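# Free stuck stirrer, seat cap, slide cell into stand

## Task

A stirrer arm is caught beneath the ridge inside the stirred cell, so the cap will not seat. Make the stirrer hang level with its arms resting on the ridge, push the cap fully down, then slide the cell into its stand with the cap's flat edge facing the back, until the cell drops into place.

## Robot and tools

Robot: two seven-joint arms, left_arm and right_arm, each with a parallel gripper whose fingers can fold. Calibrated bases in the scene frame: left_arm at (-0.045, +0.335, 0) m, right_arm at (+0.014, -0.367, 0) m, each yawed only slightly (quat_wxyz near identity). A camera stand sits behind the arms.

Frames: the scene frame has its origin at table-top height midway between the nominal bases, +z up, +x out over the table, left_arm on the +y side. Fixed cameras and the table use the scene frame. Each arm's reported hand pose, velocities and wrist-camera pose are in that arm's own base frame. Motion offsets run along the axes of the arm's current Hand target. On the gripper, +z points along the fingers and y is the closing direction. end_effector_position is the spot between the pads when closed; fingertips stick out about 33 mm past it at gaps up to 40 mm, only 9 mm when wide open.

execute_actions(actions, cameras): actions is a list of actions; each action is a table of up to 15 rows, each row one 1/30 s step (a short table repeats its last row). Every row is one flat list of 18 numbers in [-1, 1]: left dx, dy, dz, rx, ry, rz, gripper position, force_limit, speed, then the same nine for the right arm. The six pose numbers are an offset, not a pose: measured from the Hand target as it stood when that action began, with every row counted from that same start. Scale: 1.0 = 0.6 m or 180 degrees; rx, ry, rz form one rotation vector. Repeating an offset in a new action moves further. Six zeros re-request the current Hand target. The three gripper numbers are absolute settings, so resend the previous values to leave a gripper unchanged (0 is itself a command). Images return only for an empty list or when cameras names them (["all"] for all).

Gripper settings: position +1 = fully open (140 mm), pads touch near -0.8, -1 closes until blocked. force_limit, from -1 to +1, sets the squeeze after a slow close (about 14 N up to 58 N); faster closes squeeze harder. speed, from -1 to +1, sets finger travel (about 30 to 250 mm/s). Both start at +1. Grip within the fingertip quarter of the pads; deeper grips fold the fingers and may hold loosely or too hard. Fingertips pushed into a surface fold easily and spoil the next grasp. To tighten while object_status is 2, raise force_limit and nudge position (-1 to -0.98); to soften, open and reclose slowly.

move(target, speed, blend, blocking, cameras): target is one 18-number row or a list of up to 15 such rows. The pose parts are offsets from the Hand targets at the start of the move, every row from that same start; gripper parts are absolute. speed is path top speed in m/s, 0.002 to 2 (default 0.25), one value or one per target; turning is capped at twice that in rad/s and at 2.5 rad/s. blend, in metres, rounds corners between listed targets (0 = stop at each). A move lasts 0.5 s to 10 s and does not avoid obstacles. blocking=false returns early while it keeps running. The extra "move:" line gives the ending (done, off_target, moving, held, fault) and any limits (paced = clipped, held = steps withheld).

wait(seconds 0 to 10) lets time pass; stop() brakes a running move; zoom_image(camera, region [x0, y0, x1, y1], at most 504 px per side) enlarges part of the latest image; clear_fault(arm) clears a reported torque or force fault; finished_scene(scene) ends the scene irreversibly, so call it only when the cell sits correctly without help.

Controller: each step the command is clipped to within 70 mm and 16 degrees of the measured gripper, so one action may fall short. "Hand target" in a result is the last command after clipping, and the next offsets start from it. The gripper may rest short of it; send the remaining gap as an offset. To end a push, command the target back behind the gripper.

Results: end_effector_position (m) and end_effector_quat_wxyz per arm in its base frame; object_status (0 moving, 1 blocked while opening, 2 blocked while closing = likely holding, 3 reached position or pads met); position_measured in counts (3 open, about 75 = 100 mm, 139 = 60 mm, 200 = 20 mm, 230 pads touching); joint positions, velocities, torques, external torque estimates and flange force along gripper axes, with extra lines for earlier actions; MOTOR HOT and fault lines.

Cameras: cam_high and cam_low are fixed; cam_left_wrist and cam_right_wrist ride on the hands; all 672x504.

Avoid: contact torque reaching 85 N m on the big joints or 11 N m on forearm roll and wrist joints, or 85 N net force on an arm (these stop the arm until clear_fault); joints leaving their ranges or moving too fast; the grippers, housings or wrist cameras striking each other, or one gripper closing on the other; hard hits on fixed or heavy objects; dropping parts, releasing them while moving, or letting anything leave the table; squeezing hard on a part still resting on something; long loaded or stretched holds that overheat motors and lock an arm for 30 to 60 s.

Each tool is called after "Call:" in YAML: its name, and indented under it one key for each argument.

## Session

Scene 1 done.

Call:
execute_actions:
  actions: []

Call:
zoom_image:
  camera: "cam_high"
  region: [200, 180, 450, 370]

Call:
zoom_image:
  camera: "cam_low"
  region: [200, 180, 450, 370]

Scene clock: 0.00 s.
left_arm: end_effector_position=(+0.4882, -0.5047, +0.2424) position_measured=3 object_status=3 end_effector_quat_wxyz=(+0.185, +0.625, -0.567, +0.503) | right_arm: end_effector_position=(+0.1934, -0.0832, +0.3294) position_measured=3 object_status=3 end_effector_quat_wxyz=(-0.092, +0.993, -0.054, -0.050)
Joint positions: left_arm=[-0.95 0.066 0.201 -2.258 -2.298 2.718 1.295] | right_arm=[-0.362 -0.96 -0.138 -2.548 0.021 1.429 -1.893]
Joint velocities: within noise
Joint torques (N m): no reading
External joint torques (N m): no reading
Flange force (N): no reading
Hand target: left_arm +0.4882, -0.5047, +0.2424; +0.185, +0.625, -0.567, +0.503 | right_arm +0.1934, -0.0832, +0.3294; -0.092, +0.993, -0.054, -0.050
Tool commands: left_gripper/position=+1.0 left_gripper/force_limit=+1.0 left_gripper/speed=+1.0 right_gripper/position=+1.0 right_gripper/force_limit=+1.0 right_gripper/speed=+1.0
camera_calibration:
cam_left_wrist: T_world_to_cam=[[-0.885144, -0.295531, -0.359418, 0.382728], [0.0052048, 0.766079, -0.642725, 0.545382], [0.465288, -0.570775, -0.676552, -0.206061], [0, 0, 0, 1]] pos_world=[0.431808, -0.422313, 0.348679]
cam_right_wrist: T_world_to_cam=[[-0.0967304, -0.978056, -0.184525, 0.00331129], [-0.899354, 0.00646742, 0.437173, 0.0282656], [-0.426386, 0.208241, -0.880245, 0.537016], [0, 0, 0, 1]] pos_world=[0.254717, -0.108773, 0.46096]

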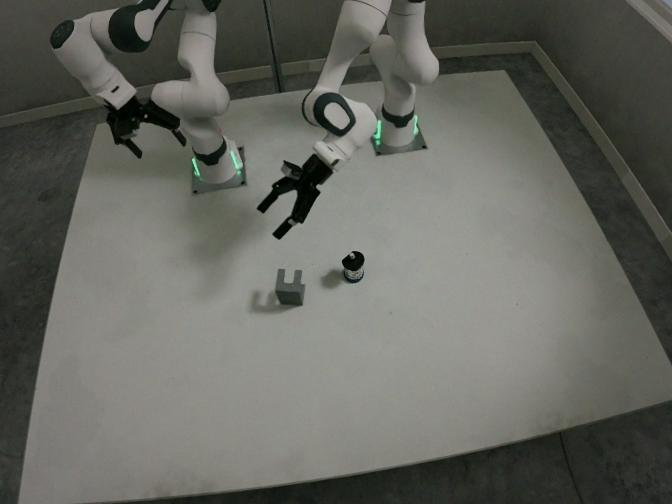

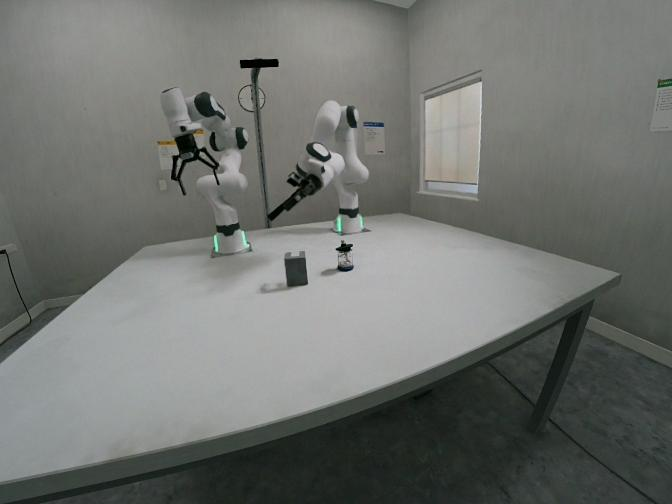

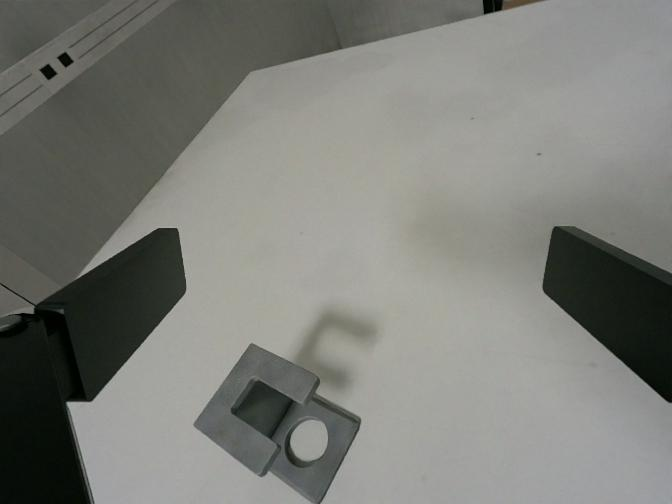

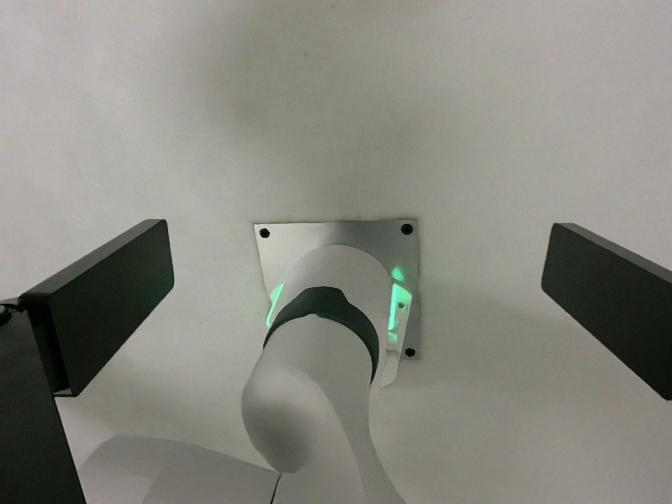

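Scaled by 2.016 from the camera's 672x504 image, which has a finer 960x720 frame.

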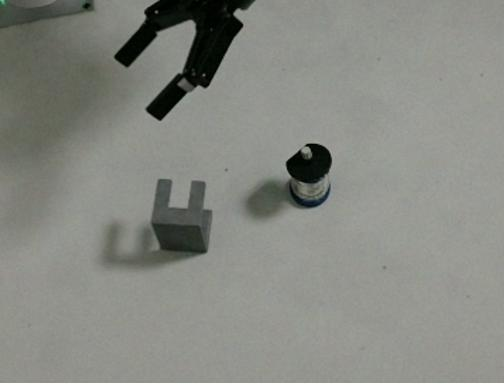

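Scaled by 2.016 from the camera's 672x504 image, which has a finer 960x720 frame.

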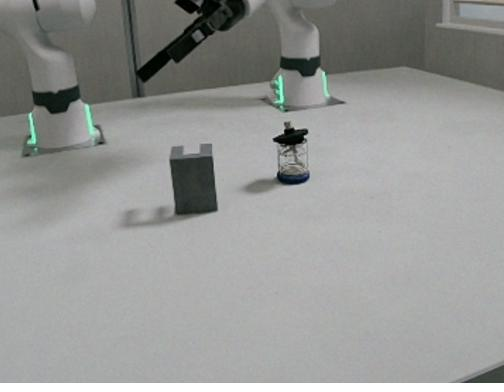

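Call:
move:
  target: [-0.0945,-0.238,-0.693,-0.0676,-0.3565,-0.1123,-0.3,0.1,-0.3,0,0,0,0,0,0,0.35,-1,0]
  speed: 0.3
  cameras: ["cam_high","cam_low","cam_left_wrist"]

Scene clock: 6.40 s.
left_arm: end_effector_position=(+0.4511, -0.1003, +0.4200) position_measured=167 object_status=3 end_effector_quat_wxyz=(+0.000, +0.857, -0.516, -0.001) | right_arm: end_effector_position=(+0.1934, -0.0832, +0.3294) position_measured=85 object_status=3 end_effector_quat_wxyz=(-0.092, +0.993, -0.054, -0.050)
Joint positions: left_arm=[0.698 -0.411 -0.718 -1.857 -0.264 1.539 -0.472] | right_arm=[-0.362 -0.96 -0.138 -2.548 0.021 1.429 -1.893]
Joint velocities: left_arm=[-0.002 0 -0.001 0 -0.001 0.001 -0.005] | right_arm=[within noise]
Joint torques (N m): left_arm=[0.32 -10.59 6.65 23.67 0.69 2.23 -0.11] | right_arm=[-0.03 0.37 2.05 23.15 1.25 2.38 -0.08]
External joint torques (N m): left_arm=[0.27 -0.98 -1.64 0.73 -0.09 -0.38 -0.11] | right_arm=[0.04 0.09 0.35 -0.42 -0.02 0.22 -0.05]
Flange force (N): left_arm=[3.4 -0.3 -2.4] | right_arm=[0.5 -0.4 1.6]
Hand target: left_arm +0.4505, -0.1005, +0.4205; +0.000, +0.858, -0.513, -0.002 | right_arm +0.1934, -0.0832, +0.3294; -0.092, +0.993, -0.054, -0.050
Off the commanded pose: left_arm 0.001 m, 0 deg | right_arm 0.000 m, 0 deg.
move: done; limits=paced
camera_calibration:
cam_left_wrist: T_world_to_cam=[[-0.89036, -0.454854, -0.0191547, 0.376714], [-0.433637, 0.834513, 0.339923, 0.14206], [-0.13863, 0.31096, -0.940258, 0.633778], [0, 0, 0, 1]] pos_world=[0.484875, -0.144281, 0.554841]
Images, in order (width x height): cam_high 672x504, cam_low 672x504, cam_left_wrist 672x504.

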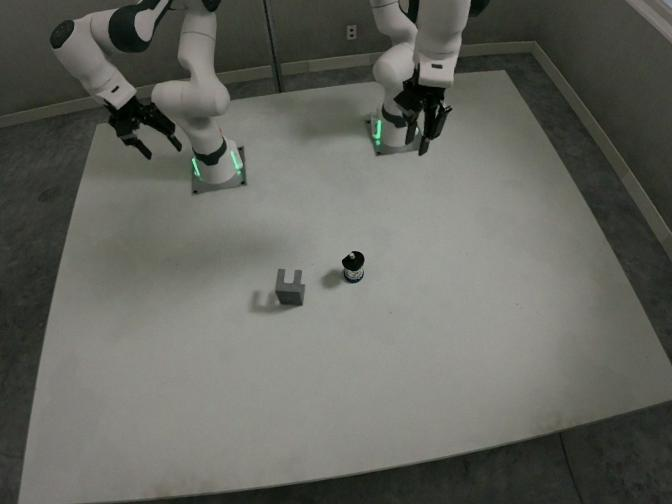

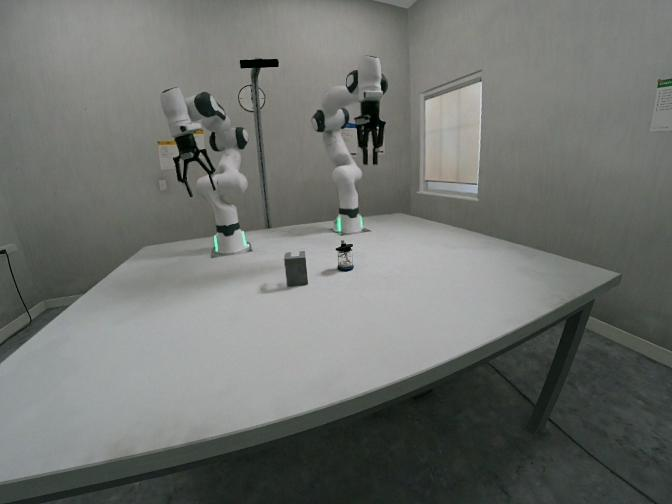

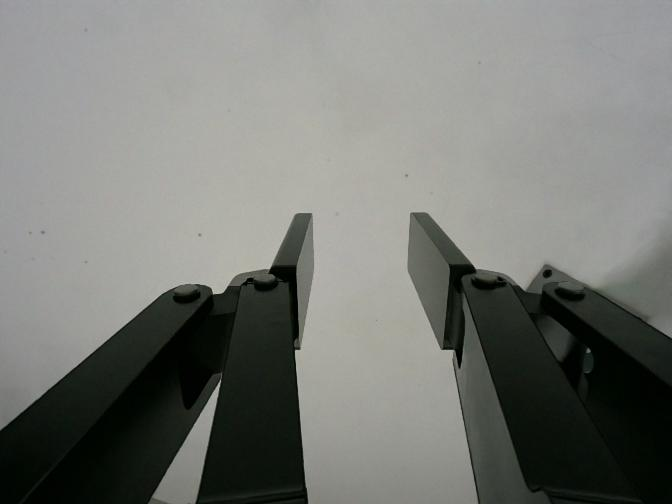

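Call:
move:
  target:
    - [0,0,0,0,0,0,-0.3,0.1,-0.3,0.218,-0.647,0.144,0,0,0,0.35,-1,0]
    - [0,0,0,0,0,0,-0.3,0.1,-0.3,0.233,-0.815,0.343,-0.079,0.482,0.003,0.35,-1,0]
  speed: 0.3
  cameras: ["cam_high","cam_low","cam_right_wrist"]

Scene clock: 14.27 s.
left_arm: end_effector_position=(+0.4511, -0.1003, +0.4200) position_measured=167 object_status=3 end_effector_quat_wxyz=(+0.000, +0.857, -0.515, -0.001) | right_arm: end_effector_position=(+0.3693, +0.4209, +0.1996) position_measured=85 object_status=3 end_effector_quat_wxyz=(+0.082, +0.761, -0.098, +0.636)
Joint positions: left_arm=[0.698 -0.411 -0.718 -1.857 -0.264 1.539 -0.475] | right_arm=[-0.319 -1.773 1.752 -2.337 0.548 2.396 -0.214]
Joint velocities: left_arm=[within noise] | right_arm=[0.001 0 0.001 0 -0.001 0 0.005]
Joint torques (N m): left_arm=[-0.16 -10.59 6.94 23.62 0.69 2.19 -0.16] | right_arm=[-0.73 19.93 -28.44 -6.34 -0.12 0.81 0.27]
External joint torques (N m): left_arm=[-0.17 -0.99 -1.29 0.67 -0.08 -0.42 -0.16] | right_arm=[-0.65 -0.29 0.64 0.5 -0.52 -0.18 0.24]
Flange force (N): left_arm=[2.5 0.7 -2.2] | right_arm=[-1.6 -3.3 0.6]
Hand target: left_arm +0.4505, -0.1005, +0.4205; +0.000, +0.858, -0.513, -0.002 | right_arm +0.3698, +0.4198, +0.1995; +0.082, +0.759, -0.100, +0.638
Off the commanded pose: left_arm 0.001 m, 0 deg | right_arm 0.001 m, 0 deg.
joint sent to its limit (right arm) — joint 2 (shoulder), lower limit. The joint targets still meet the commanded pose.
move: done
camera_calibration:
cam_right_wrist: T_world_to_cam=[[-0.244345, -0.969517, 0.0182543, 0.499949], [-0.494198, 0.108311, -0.862576, 0.306961], [0.834304, -0.219787, -0.505598, 0.0326252], [0, 0, 0, 1]] pos_world=[0.24664, 0.458632, 0.272147]
Images, in order (width x height): cam_high 672x504, cam_low 672x504, cam_right_wrist 672x504.

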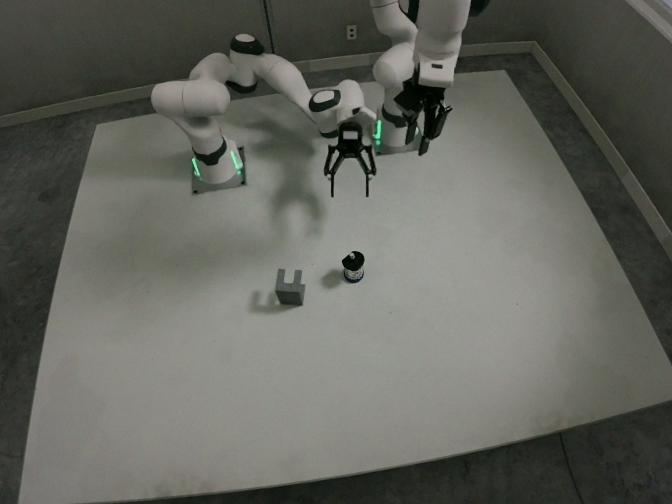

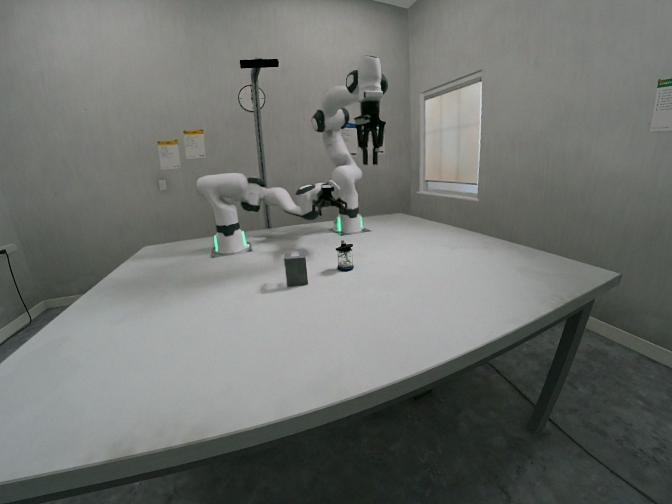

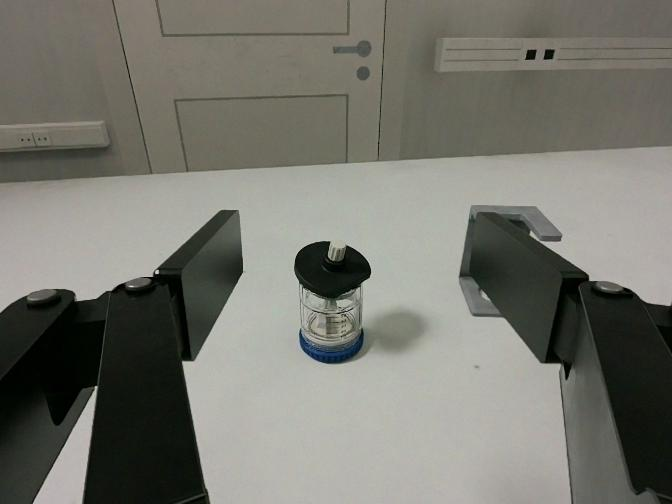

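Call:
move:
  target: [0,0,0,0,0,0,-0.3,0.1,-0.3,-0.236,-0.016,0.1215,0,0,0,0.35,-1,0]
  speed: 0.2
  cameras: ["cam_right_wrist"]

Scene clock: 17.57 s.
left_arm: end_effector_position=(+0.4511, -0.1003, +0.4200) position_measured=167 object_status=3 end_effector_quat_wxyz=(+0.000, +0.857, -0.515, -0.001) | right_arm: end_effector_position=(+0.4110, +0.4322, +0.0704) position_measured=85 object_status=3 end_effector_quat_wxyz=(+0.063, +0.761, -0.109, +0.637)
Joint positions: left_arm=[0.698 -0.411 -0.718 -1.857 -0.264 1.539 -0.475] | right_arm=[-0.509 -1.755 1.963 -2.183 0.409 2.54 0.139]
Joint velocities: left_arm=[within noise] | right_arm=[-0.001 -0.001 -0.001 0 0.001 0.001 0.007]
Joint torques (N m): left_arm=[-0.17 -10.55 6.97 23.63 0.7 2.2 -0.16] | right_arm=[-8.42 10.43 -5.34 -3 0.05 0.39 0.31]
External joint torques (N m): left_arm=[-0.17 -0.97 -1.25 0.69 -0.06 -0.4 -0.16] | right_arm=[-8.52 -12.77 23.71 4.72 -0.64 0.16 0.29]
Flange force (N): left_arm=[2.5 0.6 -2.3] | right_arm=[-52.8 -10.9 32.8]
Hand target: left_arm +0.4505, -0.1005, +0.4205; +0.000, +0.858, -0.513, -0.002 | right_arm +0.4180, +0.4174, +0.0474; +0.082, +0.759, -0.100, +0.638
Off the commanded pose: left_arm 0.001 m, 0 deg | right_arm 0.028 m, 2 deg.
joint sent to its limit (right arm) — joint 2 (shoulder), lower limit. The joint targets still meet the commanded pose.
move: off_target (right_arm)
camera_calibration:
cam_right_wrist: T_world_to_cam=[[-0.236793, -0.971252, -0.0244723, 0.524002], [-0.489545, 0.141033, -0.860497, 0.198649], [0.839211, -0.191779, -0.508868, -0.0789423], [0, 0, 0, 1]] pos_world=[0.287577, 0.465783, 0.143589]
Images, in order (width x height): cam_right_wrist 672x504.

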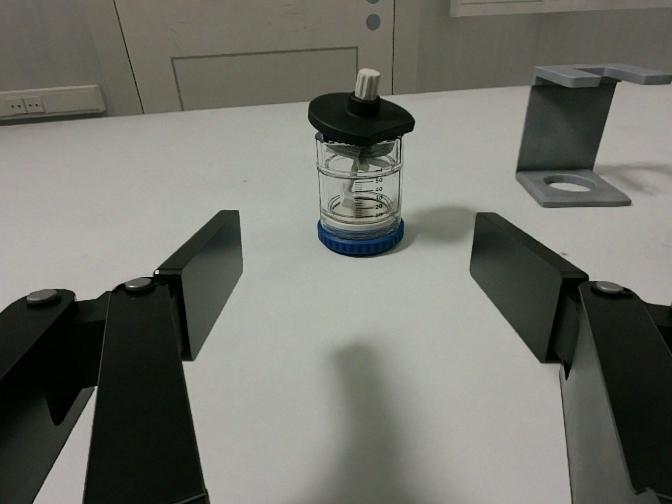

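Call:
move:
  target: [0,0,0,0,0,0,-0.3,0.1,-0.3,0.115,0,-0.0203,0,0,0,0.35,-1,0]
  speed: 0.15
  cameras: ["cam_right_wrist"]

Scene clock: 19.23 s.
left_arm: end_effector_position=(+0.4511, -0.1003, +0.4200) position_measured=167 object_status=3 end_effector_quat_wxyz=(+0.000, +0.857, -0.515, -0.001) | right_arm: end_effector_position=(+0.4179, +0.4165, +0.1168) position_measured=85 object_status=3 end_effector_quat_wxyz=(+0.080, +0.759, -0.105, +0.638)
Joint positions: left_arm=[0.698 -0.411 -0.718 -1.857 -0.264 1.539 -0.475] | right_arm=[-0.501 -1.687 1.905 -2.265 0.357 2.56 0.069]
Joint velocities: left_arm=[within noise] | right_arm=[0 0 0.001 0 -0.002 0 -0.005]
Joint torques (N m): left_arm=[-0.18 -10.64 6.92 23.56 0.7 2.2 -0.17] | right_arm=[-0.04 23.04 -29.11 -6.66 0.28 0.56 -0.27]
External joint torques (N m): left_arm=[-0.1 -0.94 -1.22 0.6 -0.07 -0.4 -0.17] | right_arm=[-0.11 0.44 0.07 -0.5 -0.51 0.25 -0.3]
Flange force (N): left_arm=[2.4 0.7 -2.0] | right_arm=[1.7 1.8 0.5]
Hand target: left_arm +0.4505, -0.1005, +0.4205; +0.000, +0.858, -0.513, -0.002 | right_arm +0.4179, +0.4172, +0.1175; +0.082, +0.759, -0.100, +0.638
Off the commanded pose: left_arm 0.001 m, 0 deg | right_arm 0.001 m, 1 deg.
move: done
camera_calibration:
cam_right_wrist: T_world_to_cam=[[-0.252884, -0.967476, 0.00637015, 0.513159], [-0.488687, 0.122047, -0.863881, 0.252013], [0.835006, -0.221574, -0.503656, -0.050543], [0, 0, 0, 1]] pos_world=[0.295128, 0.454512, 0.188984]
Images, in order (width x height): cam_right_wrist 672x504.

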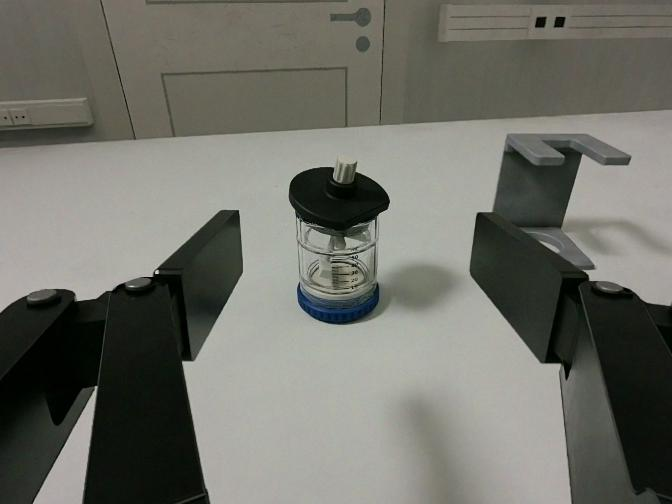

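Call:
move:
  target:
    - [0,0,0,0,0,0,-0.3,0.1,-0.3,0.027,-0.005,0.153,0,0,0,0.35,-1,0]
    - [0,0,0,0,0,0,-0.3,0.1,-0.3,-0.088,-0.005,0.1734,0,0,0,0.35,-1,0]
  speed: 0.12
  cameras: ["cam_right_wrist"]

Scene clock: 23.07 s.
left_arm: end_effector_position=(+0.4511, -0.1003, +0.4200) position_measured=167 object_status=3 end_effector_quat_wxyz=(+0.000, +0.857, -0.515, -0.001) | right_arm: end_effector_position=(+0.5088, +0.4052, +0.0720) position_measured=85 object_status=3 end_effector_quat_wxyz=(+0.068, +0.756, -0.108, +0.642)
Joint positions: left_arm=[0.698 -0.411 -0.718 -1.857 -0.264 1.539 -0.475] | right_arm=[-0.756 -1.761 1.954 -2.156 0.322 2.745 0.165]
Joint velocities: left_arm=[within noise] | right_arm=[0.001 0.001 0.001 -0.001 0 0 0.005]
Joint torques (N m): left_arm=[-0.19 -10.59 6.92 23.63 0.7 2.2 -0.2] | right_arm=[-4.55 14.94 -9.16 -0.27 1.16 -0.1 0.21]
External joint torques (N m): left_arm=[-0.17 -0.86 -1.32 0.6 -0.07 -0.42 -0.2] | right_arm=[-4.61 -9.43 20.39 7.1 -0.17 -0.21 0.19]
Flange force (N): left_arm=[2.8 0.4 -2.1] | right_arm=[-47.6 -11.6 22.9]
Hand target: left_arm +0.4505, -0.1005, +0.4205; +0.000, +0.858, -0.513, -0.002 | right_arm +0.5089, +0.3963, +0.0474; +0.082, +0.759, -0.100, +0.638
Off the commanded pose: left_arm 0.001 m, 0 deg | right_arm 0.026 m, 2 deg.
joint sent to its limit (right arm) — joint 2 (shoulder), lower limit. The joint targets still meet the commanded pose.
move: off_target (right_arm)
camera_calibration:
cam_right_wrist: T_world_to_cam=[[-0.243054, -0.969876, -0.0162826, 0.523059], [-0.477566, 0.134256, -0.868277, 0.248949], [0.844308, -0.203262, -0.495812, -0.16424], [0, 0, 0, 1]] pos_world=[0.38469, 0.440496, 0.143241]
Images, in order (width x height): cam_right_wrist 672x504.

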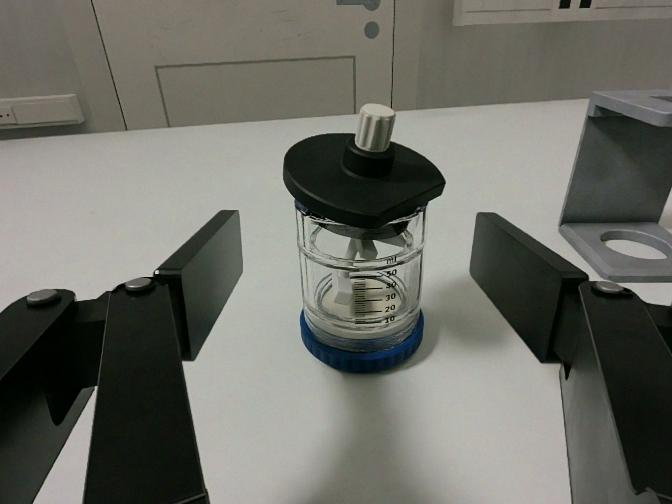

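Call:
move:
  target:
    - [0,0,0,0,0,0,-0.3,0.1,-0.3,0.28,0,-0.049,0,0,0,0.35,-1,0]
    - [0,0,0,0,0,0,-0.3,0.1,-0.3,0.35,0.15,0.05,0,0.444,0,0.35,-1,0]
  speed: 0.25
  cameras: ["cam_high"]

Scene clock: 27.17 s.
left_arm: end_effector_position=(+0.4511, -0.1003, +0.4200) position_measured=167 object_status=3 end_effector_quat_wxyz=(+0.000, +0.857, -0.515, -0.001) | right_arm: end_effector_position=(+0.5352, +0.3493, +0.2380) position_measured=85 object_status=3 end_effector_quat_wxyz=(+0.162, +0.486, -0.037, +0.858)
Joint positions: left_arm=[0.698 -0.411 -0.718 -1.857 -0.264 1.539 -0.475] | right_arm=[-0.87 -1.754 1.94 -2.114 -0.814 2.308 0.993]
Joint torques (N m): left_arm=[-0.17 -10.58 6.94 23.59 0.7 2.2 -0.17] | right_arm=[0.58 23.04 -28.32 -7.4 -0.85 -3.37 -0.02]
External joint torques (N m): left_arm=[-0.23 -0.98 -1.35 0.66 -0.08 -0.41 -0.16] | right_arm=[0.47 -0.67 0.82 -0.11 -0.08 -0.11 -0.06]
External joint torques when the fault began: right_arm=[-10.02 -16.54 26.26 4.89 -2.75 -3.02 0.28]
Flange force (N): left_arm=[2.7 0.7 -2.2] | right_arm=[-0.8 1.4 -1.8]
Flange force when the fault began (N): right_arm=[-71.8 -22.5 -16.8]
Hand target: left_arm +0.4505, -0.1005, +0.4205; +0.000, +0.858, -0.513, -0.002 | right_arm +0.5352, +0.3493, +0.2380; +0.162, +0.486, -0.037, +0.858 (not the last commanded pose)
Tool commands: left_gripper/position=-0.3 left_gripper/force_limit=+0.1 left_gripper/speed=-0.3 right_gripper/position=+0.34902 right_gripper/force_limit=-1.0 right_gripper/speed=+0.003922
Off the commanded pose: left_arm 0.001 m, 0 deg | right_arm 0.060 m, 39 deg.
FORCE FAULT: contact force on the right arm reached its limit, and that arm stopped. The contact can be on any part of that arm, not only on its tool. That arm's remaining commands of this call were not run. That arm is still stopped at the end of this call. While its stop runs, that arm takes no new command, but execute_actions still moves its gripper.
CLEAR FAULT: the right arm stays stopped (Reflex) until you call clear_fault(arm="right_arm").
move: fault (right_arm); path passed 1 of 2 targets
Images, in order (width x height): cam_high 672x504.

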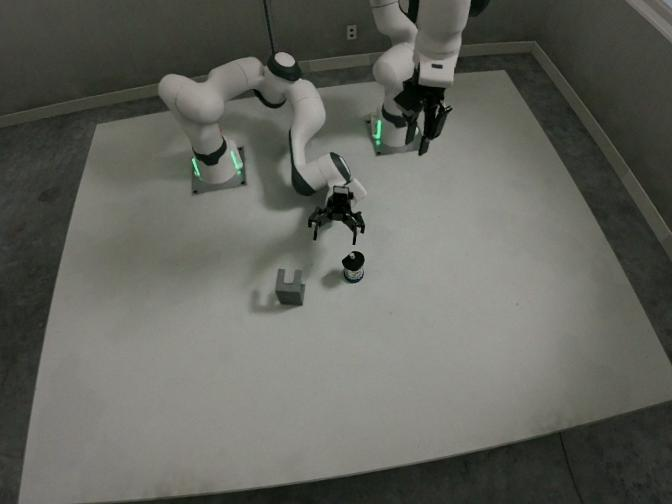

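Call:
clear_fault:
  arm: "right_arm"

Call:
move:
  target:
    - [0,0,0,0,0,0,-0.3,0.1,-0.3,0.04,0,0.02,0,-0.22,0,0.35,-1,0]
    - [0,0,0,0,0,0,-0.3,0.1,-0.3,0.08,0,0.06,0,-0.6,0,0.35,-1,0]
  speed: 0.25
  cameras: ["cam_high","cam_right_wrist"]

Scene clock: 27.57 s.
left_arm: end_effector_position=(+0.4511, -0.1003, +0.4200) position_measured=167 object_status=3 end_effector_quat_wxyz=(+0.000, +0.857, -0.515, -0.001) | right_arm: end_effector_position=(+0.5352, +0.3493, +0.2380) position_measured=85 object_status=3 end_effector_quat_wxyz=(+0.162, +0.486, -0.037, +0.858)
Joint positions: left_arm=[0.698 -0.411 -0.718 -1.857 -0.264 1.539 -0.475] | right_arm=[-0.87 -1.754 1.94 -2.114 -0.814 2.308 0.993]
Joint torques (N m): left_arm=[-0.16 -10.63 6.97 23.63 0.71 2.18 -0.21] | right_arm=[0.56 23.1 -28.37 -7.35 -0.84 -3.36 0]
External joint torques (N m): left_arm=[-0.21 -1.06 -1.3 0.73 -0.06 -0.42 -0.21] | right_arm=[0.51 -0.53 0.62 -0.01 -0.07 -0.11 -0.03]
Flange force (N): left_arm=[2.6 0.8 -2.4] | right_arm=[-0.5 1.1 -1.6]
Hand target: left_arm +0.4505, -0.1005, +0.4205; +0.000, +0.858, -0.513, -0.002 | right_arm +0.5352, +0.3493, +0.2380; +0.162, +0.486, -0.037, +0.858 (not the last commanded pose)
Tool commands: left_gripper/position=-0.3 left_gripper/force_limit=+0.1 left_gripper/speed=-0.3 right_gripper/position=+0.34902 right_gripper/force_limit=-1.0 right_gripper/speed=+0.003922
Off the commanded pose: left_arm 0.001 m, 0 deg | right_arm 0.060 m, 39 deg.
FORCE FAULT, CONTINUED: the right arm's stop, for the force fault that an earlier result reported, is over. The call counts as one of the actions that you can send in this scene. That arm's target is now where it stood when the stop ended, not its last command. That arm accepts commands again.
CLEAR FAULT: your call cleared the right arm's force fault. If the contact force or a joint's load stays at its limit, that arm stops again.

Scene clock: 33.73 s.
left_arm: end_effector_position=(+0.4511, -0.1003, +0.4200) position_measured=167 object_status=3 end_effector_quat_wxyz=(+0.000, +0.857, -0.515, -0.001) | right_arm: end_effector_position=(+0.5426, +0.3529, +0.2975) position_measured=85 object_status=3 end_effector_quat_wxyz=(+0.065, +0.979, -0.156, +0.113)
Joint positions: left_arm=[0.698 -0.411 -0.718 -1.857 -0.264 1.539 -0.475] | right_arm=[-1.647 -0.322 2.209 -1.635 0.009 1.909 -0.66]
Joint velocities: left_arm=[within noise] | right_arm=[0 0 0 -0.001 0 -0.001 -0.005]
Joint torques (N m): left_arm=[-0.15 -10.62 6.97 23.63 0.7 2.19 -0.17] | right_arm=[-0.64 31.45 -7.58 24.32 0.32 2.68 -0.22]
External joint torques (N m): left_arm=[-0.13 -0.98 -1.24 0.67 -0.07 -0.42 -0.17] | right_arm=[-0.65 0.48 0.57 0.09 -0.04 -0.05 -0.24]
Flange force (N): left_arm=[2.5 0.7 -2.3] | right_arm=[1.7 -0.7 -0.2]
Hand target: left_arm +0.4505, -0.1005, +0.4205; +0.000, +0.858, -0.513, -0.002 | right_arm +0.5420, +0.3530, +0.2975; +0.065, +0.980, -0.152, +0.111
Off the commanded pose: left_arm 0.001 m, 0 deg | right_arm 0.001 m, 0 deg.
move: done
camera_calibration:
cam_right_wrist: T_world_to_cam=[[-0.300119, -0.949503, 0.091506, 0.475999], [-0.944716, 0.309139, 0.109293, 0.368864], [-0.132062, -0.0536462, -0.989789, 0.532346], [0, 0, 0, 1]] pos_world=[0.561631, 0.36649, 0.443039]
Images, in order (width x height): cam_high 672x504, cam_right_wrist 672x504.

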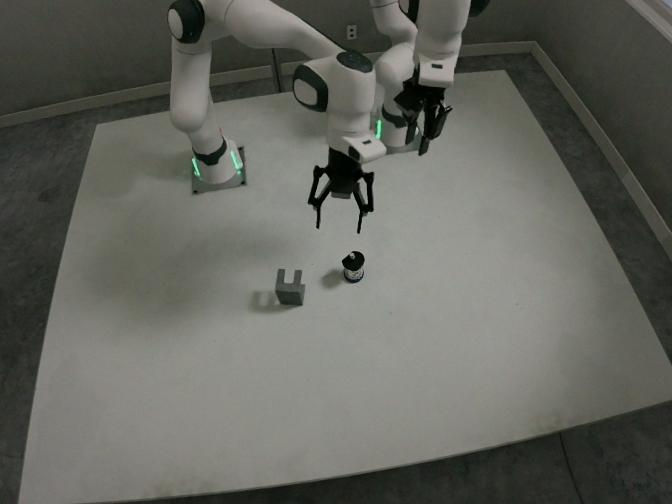

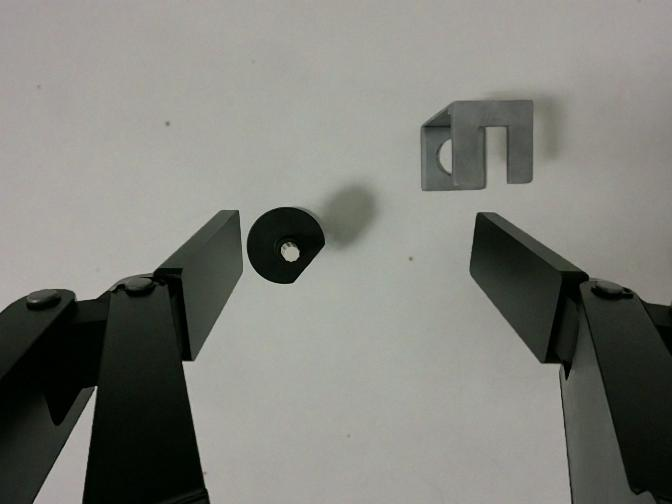

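Call:
move:
  target:
    - [0,0,0,0,0,0,-0.3,0.1,-0.3,-0.1245,-0.0665,0.131,0.036,0.368,0.01,0.35,-1,0]
  speed: 0.25
  cameras: ["cam_high","cam_right_wrist"]

Scene clock: 38.57 s.
left_arm: end_effector_position=(+0.4511, -0.1003, +0.4200) position_measured=167 object_status=3 end_effector_quat_wxyz=(+0.000, +0.857, -0.515, -0.001) | right_arm: end_effector_position=(+0.5008, +0.3992, +0.2002) position_measured=85 object_status=3 end_effector_quat_wxyz=(+0.087, +0.760, -0.096, +0.637)
Joint positions: left_arm=[0.698 -0.411 -0.718 -1.857 -0.264 1.539 -0.475] | right_arm=[-0.844 -0.987 1.843 -2.24 -0.914 2.547 0.736]
Joint velocities: left_arm=[within noise] | right_arm=[0.001 0.002 -0.001 -0.001 0.001 0 0.006]
Joint torques (N m): left_arm=[-0.18 -10.64 6.93 23.65 0.7 2.2 -0.19] | right_arm=[0.56 24.47 -25.05 9.52 0.65 -1.08 0.29]
External joint torques (N m): left_arm=[-0.25 -0.98 -1.42 0.63 -0.08 -0.42 -0.19] | right_arm=[0.61 -0.34 -0.47 -0.72 0.51 0.22 0.26]
Flange force (N): left_arm=[2.8 0.7 -2.1] | right_arm=[0.4 4.4 -1.5]
Hand target: left_arm +0.4505, -0.1005, +0.4205; +0.000, +0.858, -0.513, -0.002 | right_arm +0.5007, +0.3992, +0.2000; +0.084, +0.760, -0.100, +0.637
Off the commanded pose: left_arm 0.001 m, 0 deg | right_arm 0.000 m, 1 deg.
move: done
camera_calibration:
cam_right_wrist: T_world_to_cam=[[-0.249241, -0.968011, 0.0288657, 0.510733], [-0.492464, 0.101021, -0.86445, 0.377173], [0.833881, -0.229672, -0.50189, -0.0781759], [0, 0, 0, 1]] pos_world=[0.37823, 0.438338, 0.272069]
Images, in order (width x height): cam_high 672x504, cam_right_wrist 672x504.

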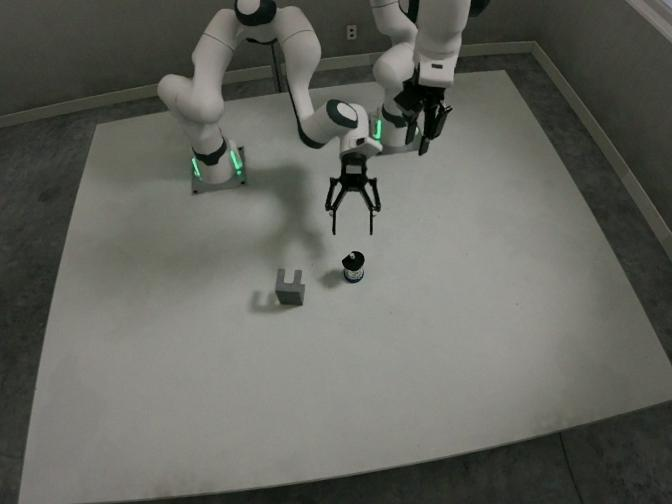

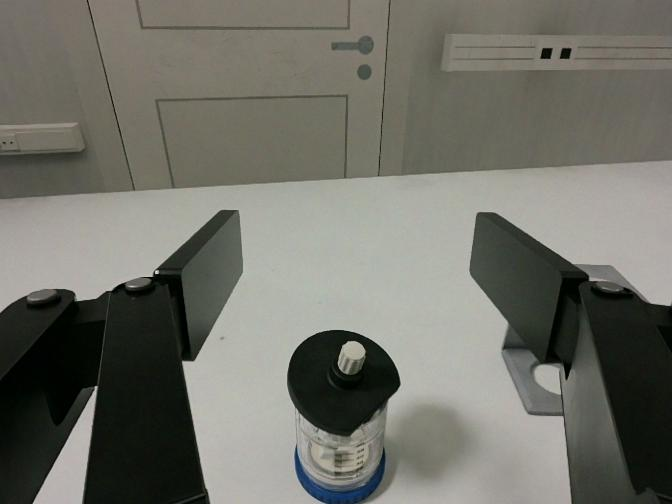

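Call:
move:
  target:
    - [0,0,0,0,0,0,-0.3,0.1,-0.3,-0.13,0.001,0.005,0,0,0,0.35,-1,0]
    - [0,0,0,0,0,0,-0.3,0.1,-0.3,-0.248,0.001,0.0588,0,0,0,0.35,-1,0]
  speed: 0.12
  cameras: ["cam_right_wrist","cam_high"]

Scene clock: 41.70 s.
left_arm: end_effector_position=(+0.4511, -0.1003, +0.4200) position_measured=167 object_status=3 end_effector_quat_wxyz=(+0.000, +0.857, -0.515, -0.001) | right_arm: end_effector_position=(+0.5091, +0.3957, +0.0479) position_measured=85 object_status=3 end_effector_quat_wxyz=(+0.088, +0.759, -0.096, +0.638)
Joint positions: left_arm=[0.698 -0.411 -0.718 -1.857 -0.264 1.539 -0.475] | right_arm=[-1.014 -1.285 2.087 -2.094 -0.795 2.605 0.918]
Joint velocities: left_arm=[within noise] | right_arm=[0 0 -0.001 0.001 0.002 0 0.005]
Joint torques (N m): left_arm=[-0.16 -10.61 6.96 23.67 0.69 2.19 -0.17] | right_arm=[-0.07 30.52 -26.2 3.86 0.54 -1.39 0.2]
External joint torques (N m): left_arm=[-0.19 -0.97 -1.32 0.67 -0.08 -0.42 -0.17] | right_arm=[-0.09 -0.51 0.12 0.39 0.48 0.21 0.17]
Flange force (N): left_arm=[2.7 0.6 -2.3] | right_arm=[-2.0 -1.3 1.4]
Hand target: left_arm +0.4505, -0.1005, +0.4205; +0.000, +0.858, -0.513, -0.002 | right_arm +0.5091, +0.3964, +0.0473; +0.084, +0.760, -0.100, +0.637
Off the commanded pose: left_arm 0.001 m, 0 deg | right_arm 0.001 m, 1 deg.
move: done
camera_calibration:
cam_right_wrist: T_world_to_cam=[[-0.249635, -0.967904, 0.0290553, 0.513967], [-0.49197, 0.100927, -0.864742, 0.249782], [0.834055, -0.230164, -0.501374, -0.162148], [0, 0, 0, 1]] pos_world=[0.38643, 0.43494, 0.119767]
Images, in order (width x height): cam_high 672x504, cam_right_wrist 672x504.

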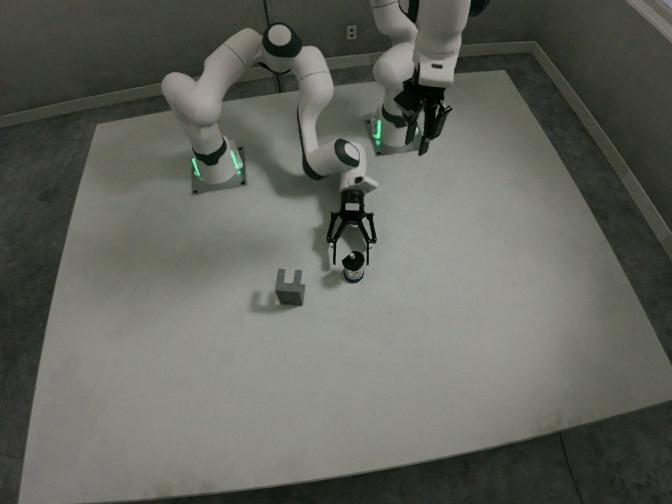

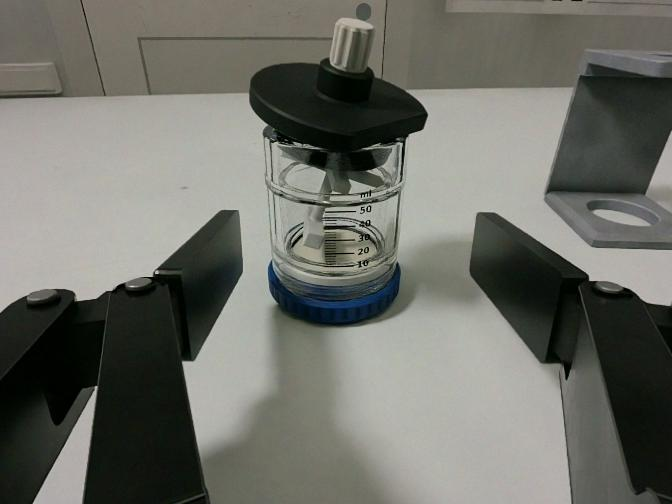

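Call:
move:
  target:
    - [0,0,0,0,0,0,-0.3,0.1,-0.3,0.005,-0.0167,0.028,0,0,0,0.35,-1,0]
    - [0,0,0,0,0,0,-0.3,0.1,-0.3,0.005,-0.0167,0.028,0,0,0,-1,-1,-1]
  speed: 0.08
  cameras: ["cam_right_wrist"]

Scene clock: 44.70 s.
left_arm: end_effector_position=(+0.4511, -0.1003, +0.4200) position_measured=167 object_status=3 end_effector_quat_wxyz=(+0.000, +0.857, -0.515, -0.001) | right_arm: end_effector_position=(+0.5276, +0.4009, +0.0475) position_measured=144 object_status=0 end_effector_quat_wxyz=(+0.083, +0.759, -0.104, +0.637)
Joint positions: left_arm=[0.698 -0.411 -0.718 -1.857 -0.264 1.539 -0.475] | right_arm=[-1.063 -1.302 2.083 -2.047 -0.795 2.615 0.92]
Joint torques (N m): left_arm=[-0.21 -10.63 6.96 23.62 0.69 2.19 -0.16] | right_arm=[-0.53 31.59 -26.59 4.1 -0.44 -1.26 -0.19]
External joint torques (N m): left_arm=[-0.26 -0.96 -1.34 0.64 -0.09 -0.42 -0.16] | right_arm=[-0.46 -0.42 0.29 0.45 -0.52 0.34 -0.22]
Flange force (N): left_arm=[2.6 0.8 -2.1] | right_arm=[-1.2 -1.8 2.6]
Hand target: left_arm +0.4505, -0.1005, +0.4205; +0.000, +0.858, -0.513, -0.002 | right_arm +0.5281, +0.4016, +0.0473; +0.084, +0.760, -0.100, +0.637
Off the commanded pose: left_arm 0.001 m, 0 deg | right_arm 0.001 m, 0 deg.
move: done
camera_calibration:
cam_right_wrist: T_world_to_cam=[[-0.254884, -0.966904, 0.0114358, 0.526832], [-0.489388, 0.118789, -0.863938, 0.24942], [0.833987, -0.225801, -0.503468, -0.178272], [0, 0, 0, 1]] pos_world=[0.40502, 0.439514, 0.119704]
Images, in order (width x height): cam_right_wrist 672x504.

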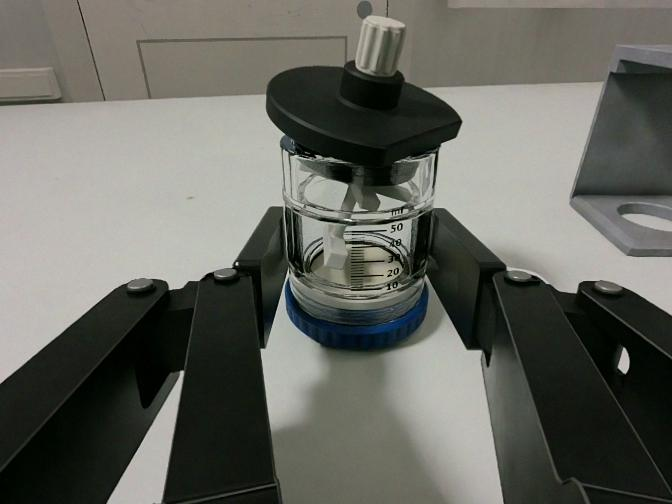

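Call:
move:
  target:
    - [0,0,0,0,0,0,-0.3,0.1,-0.3,0,0,0,0,0,0,-0.05,-1,-1]
    - [0,0,0,0,0,0,-0.3,0.1,-0.3,0.0012,0,0.0068,0,0,0,-0.05,-1,-1]
    - [0,0,0,0,0,0,-0.3,0.1,-0.3,0.0012,0,0.0068,0,0,0,-1,-1,-1]
  speed: 0.05
  cameras: ["cam_right_wrist"]

Call:
zoom_image:
  camera: "cam_right_wrist"
  region: [250, 0, 480, 280]

Scene clock: 46.93 s.
left_arm: end_effector_position=(+0.4511, -0.1003, +0.4200) position_measured=167 object_status=3 end_effector_quat_wxyz=(+0.000, +0.857, -0.515, -0.001) | right_arm: end_effector_position=(+0.5313, +0.3999, +0.0471) position_measured=144 object_status=2 end_effector_quat_wxyz=(+0.083, +0.759, -0.103, +0.637)
Joint positions: left_arm=[0.698 -0.411 -0.718 -1.857 -0.264 1.539 -0.475] | right_arm=[-1.071 -1.307 2.081 -2.043 -0.798 2.622 0.92]
Joint torques (N m): left_arm=[-0.19 -10.56 7 23.62 0.69 2.2 -0.15] | right_arm=[-0.54 31.6 -27.17 3.92 -0.43 -1.34 -0.14]
External joint torques (N m): left_arm=[-0.26 -0.95 -1.32 0.66 -0.09 -0.41 -0.15] | right_arm=[-0.52 -0.51 -0.28 0.23 -0.53 0.24 -0.17]
Flange force (N): left_arm=[2.6 0.7 -2.2] | right_arm=[-0.3 -0.8 2.7]
Hand target: left_arm +0.4505, -0.1005, +0.4205; +0.000, +0.858, -0.513, -0.002 | right_arm +0.5321, +0.4006, +0.0473; +0.084, +0.760, -0.100, +0.637
Off the commanded pose: left_arm 0.001 m, 0 deg | right_arm 0.001 m, 0 deg.
move: done
camera_calibration:
cam_right_wrist: T_world_to_cam=[[-0.254622, -0.966958, 0.0126854, 0.526575], [-0.490124, 0.11773, -0.863666, 0.251743], [0.833635, -0.226126, -0.503905, -0.181442], [0, 0, 0, 1]] pos_world=[0.408719, 0.438509, 0.119312]
Images, in order (width x height): cam_right_wrist 672x504.

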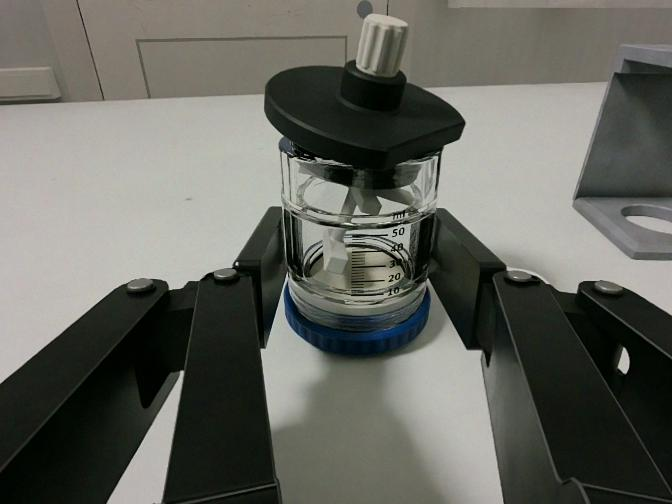

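Scaled by 1.800 from the camera's 672x504 image, which has a finer 960x720 frame.

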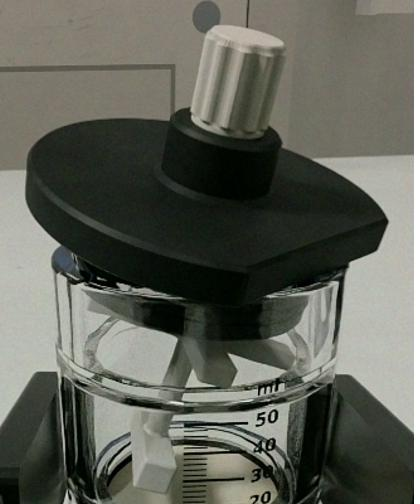

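Call:
move:
  target: [0.373,-0.0455,0.28,0,0,0,-0.4,0.1,-0.3,0,0,0,0,0,0,-1,-1,-1]
  speed: 0.25
  cameras: ["cam_left_wrist"]

Call:
zoom_image:
  camera: "cam_left_wrist"
  region: [230, 200, 500, 400]

Scene clock: 50.30 s.
left_arm: end_effector_position=(+0.5805, -0.2844, +0.2512) position_measured=179 object_status=3 end_effector_quat_wxyz=(+0.000, +0.857, -0.516, -0.001) | right_arm: end_effector_position=(+0.5313, +0.3999, +0.0471) position_measured=144 object_status=2 end_effector_quat_wxyz=(+0.083, +0.759, -0.103, +0.637)
Joint positions: left_arm=[0.296 0.424 -0.91 -1.594 0.345 1.846 -1.153] | right_arm=[-1.071 -1.307 2.081 -2.043 -0.798 2.622 0.92]
Joint velocities: left_arm=[0 0 -0.001 0 0 0 -0.006] | right_arm=[within noise]
Joint torques (N m): left_arm=[-0.92 -36.1 -10.33 23.92 0.73 2.24 -0.2] | right_arm=[-0.54 31.59 -27.15 3.95 -0.41 -1.34 -0.18]
External joint torques (N m): left_arm=[-0.84 -1.04 -0.13 0.47 -0.07 -0.39 -0.2] | right_arm=[-0.65 -0.53 -0.3 0.19 -0.5 0.23 -0.21]
Flange force (N): left_arm=[2.1 0.2 -2.4] | right_arm=[-0.3 -1.0 3.0]
Hand target: left_arm +0.5800, -0.2845, +0.2519; +0.000, +0.858, -0.513, -0.002 | right_arm +0.5321, +0.4006, +0.0473; +0.084, +0.760, -0.100, +0.637
Off the commanded pose: left_arm 0.001 m, 0 deg | right_arm 0.001 m, 0 deg.
move: done
camera_calibration:
cam_left_wrist: T_world_to_cam=[[-0.890555, -0.454465, -0.0193288, 0.405179], [-0.433366, 0.834763, 0.339653, 0.409162], [-0.138225, 0.310856, -0.940352, 0.549989], [0, 0, 0, 1]] pos_world=[0.614174, -0.328381, 0.386042]
Images, in order (width x height): cam_left_wrist 672x504.

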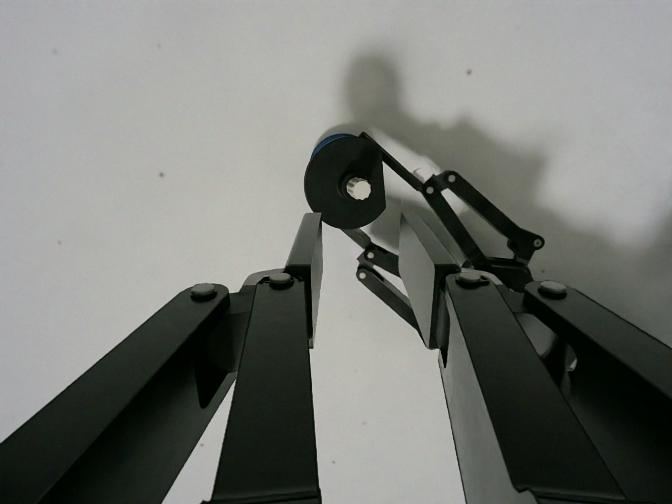

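Scaled by 1.867 from the camera's 672x504 image, which has a finer 960x720 frame.

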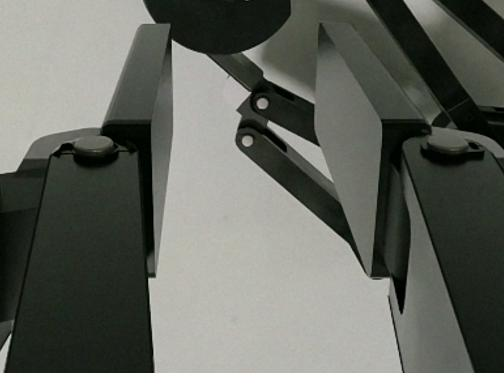

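Call:
move:
  target: [-0.004,0.004,0.155,0,0,0,-0.35,0.1,-0.3,0,0,0,0,0,0,-1,-1,-1]
  speed: 0.15
  cameras: ["cam_left_wrist","cam_right_wrist"]

Scene clock: 52.77 s.
left_arm: end_effector_position=(+0.5752, -0.2830, +0.1582) position_measured=173 object_status=3 end_effector_quat_wxyz=(+0.002, +0.857, -0.515, -0.004) | right_arm: end_effector_position=(+0.5313, +0.3999, +0.0471) position_measured=144 object_status=2 end_effector_quat_wxyz=(+0.083, +0.759, -0.103, +0.637)
Joint positions: left_arm=[0.282 0.487 -0.857 -1.752 0.404 2.042 -1.199] | right_arm=[-1.071 -1.307 2.081 -2.043 -0.798 2.622 0.92]
Joint velocities: left_arm=[0 0 0 -0.001 -0.001 0.006 -0.005] | right_arm=[within noise]
Joint torques (N m): left_arm=[-0.88 -38.15 -11.52 22.59 0.98 2.7 -0.23] | right_arm=[-0.52 31.57 -27.14 3.98 -0.42 -1.34 -0.13]
External joint torques (N m): left_arm=[-0.77 -1.63 -0.13 -0.01 0.25 0.09 -0.23] | right_arm=[-0.63 -0.55 -0.34 0.28 -0.51 0.24 -0.16]
Flange force (N): left_arm=[-1.7 2.9 -1.0] | right_arm=[-0.4 -1.1 3.1]
Hand target: left_arm +0.5765, -0.2833, +0.1589; +0.000, +0.858, -0.513, -0.002 | right_arm +0.5321, +0.4006, +0.0473; +0.084, +0.760, -0.100, +0.637
Off the commanded pose: left_arm 0.002 m, 0 deg | right_arm 0.001 m, 0 deg.
move: done
camera_calibration:
cam_left_wrist: T_world_to_cam=[[-0.889365, -0.457028, -0.0124546, 0.396803], [-0.433181, 0.833621, 0.342681, 0.43633], [-0.146232, 0.310163, -0.939369, 0.465537], [0, 0, 0, 1]] pos_world=[0.609989, -0.326776, 0.292732]
cam_right_wrist: T_world_to_cam=[[-0.254622, -0.966958, 0.0126854, 0.526575], [-0.490124, 0.11773, -0.863666, 0.251743], [0.833635, -0.226126, -0.503905, -0.181442], [0, 0, 0, 1]] pos_world=[0.408719, 0.438509, 0.119312]
Images, in order (width x height): cam_left_wrist 672x504, cam_right_wrist 672x504.

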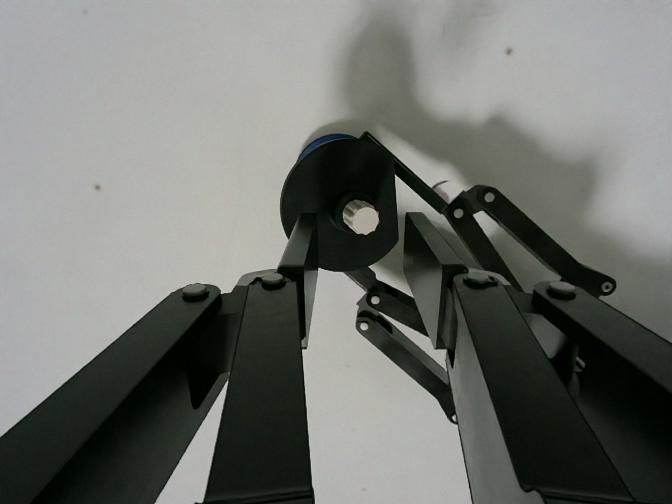

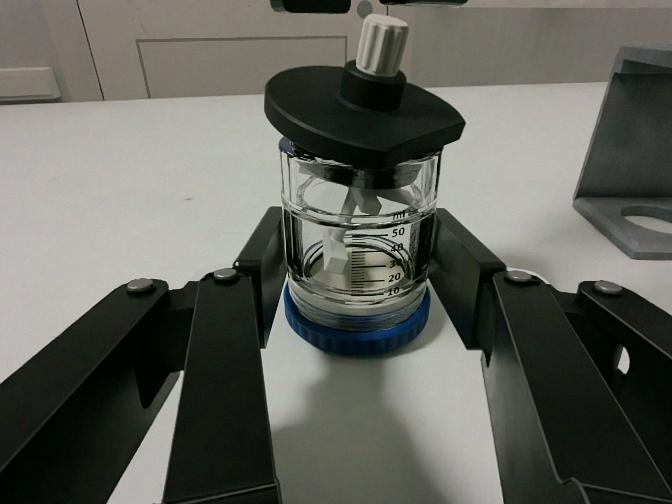

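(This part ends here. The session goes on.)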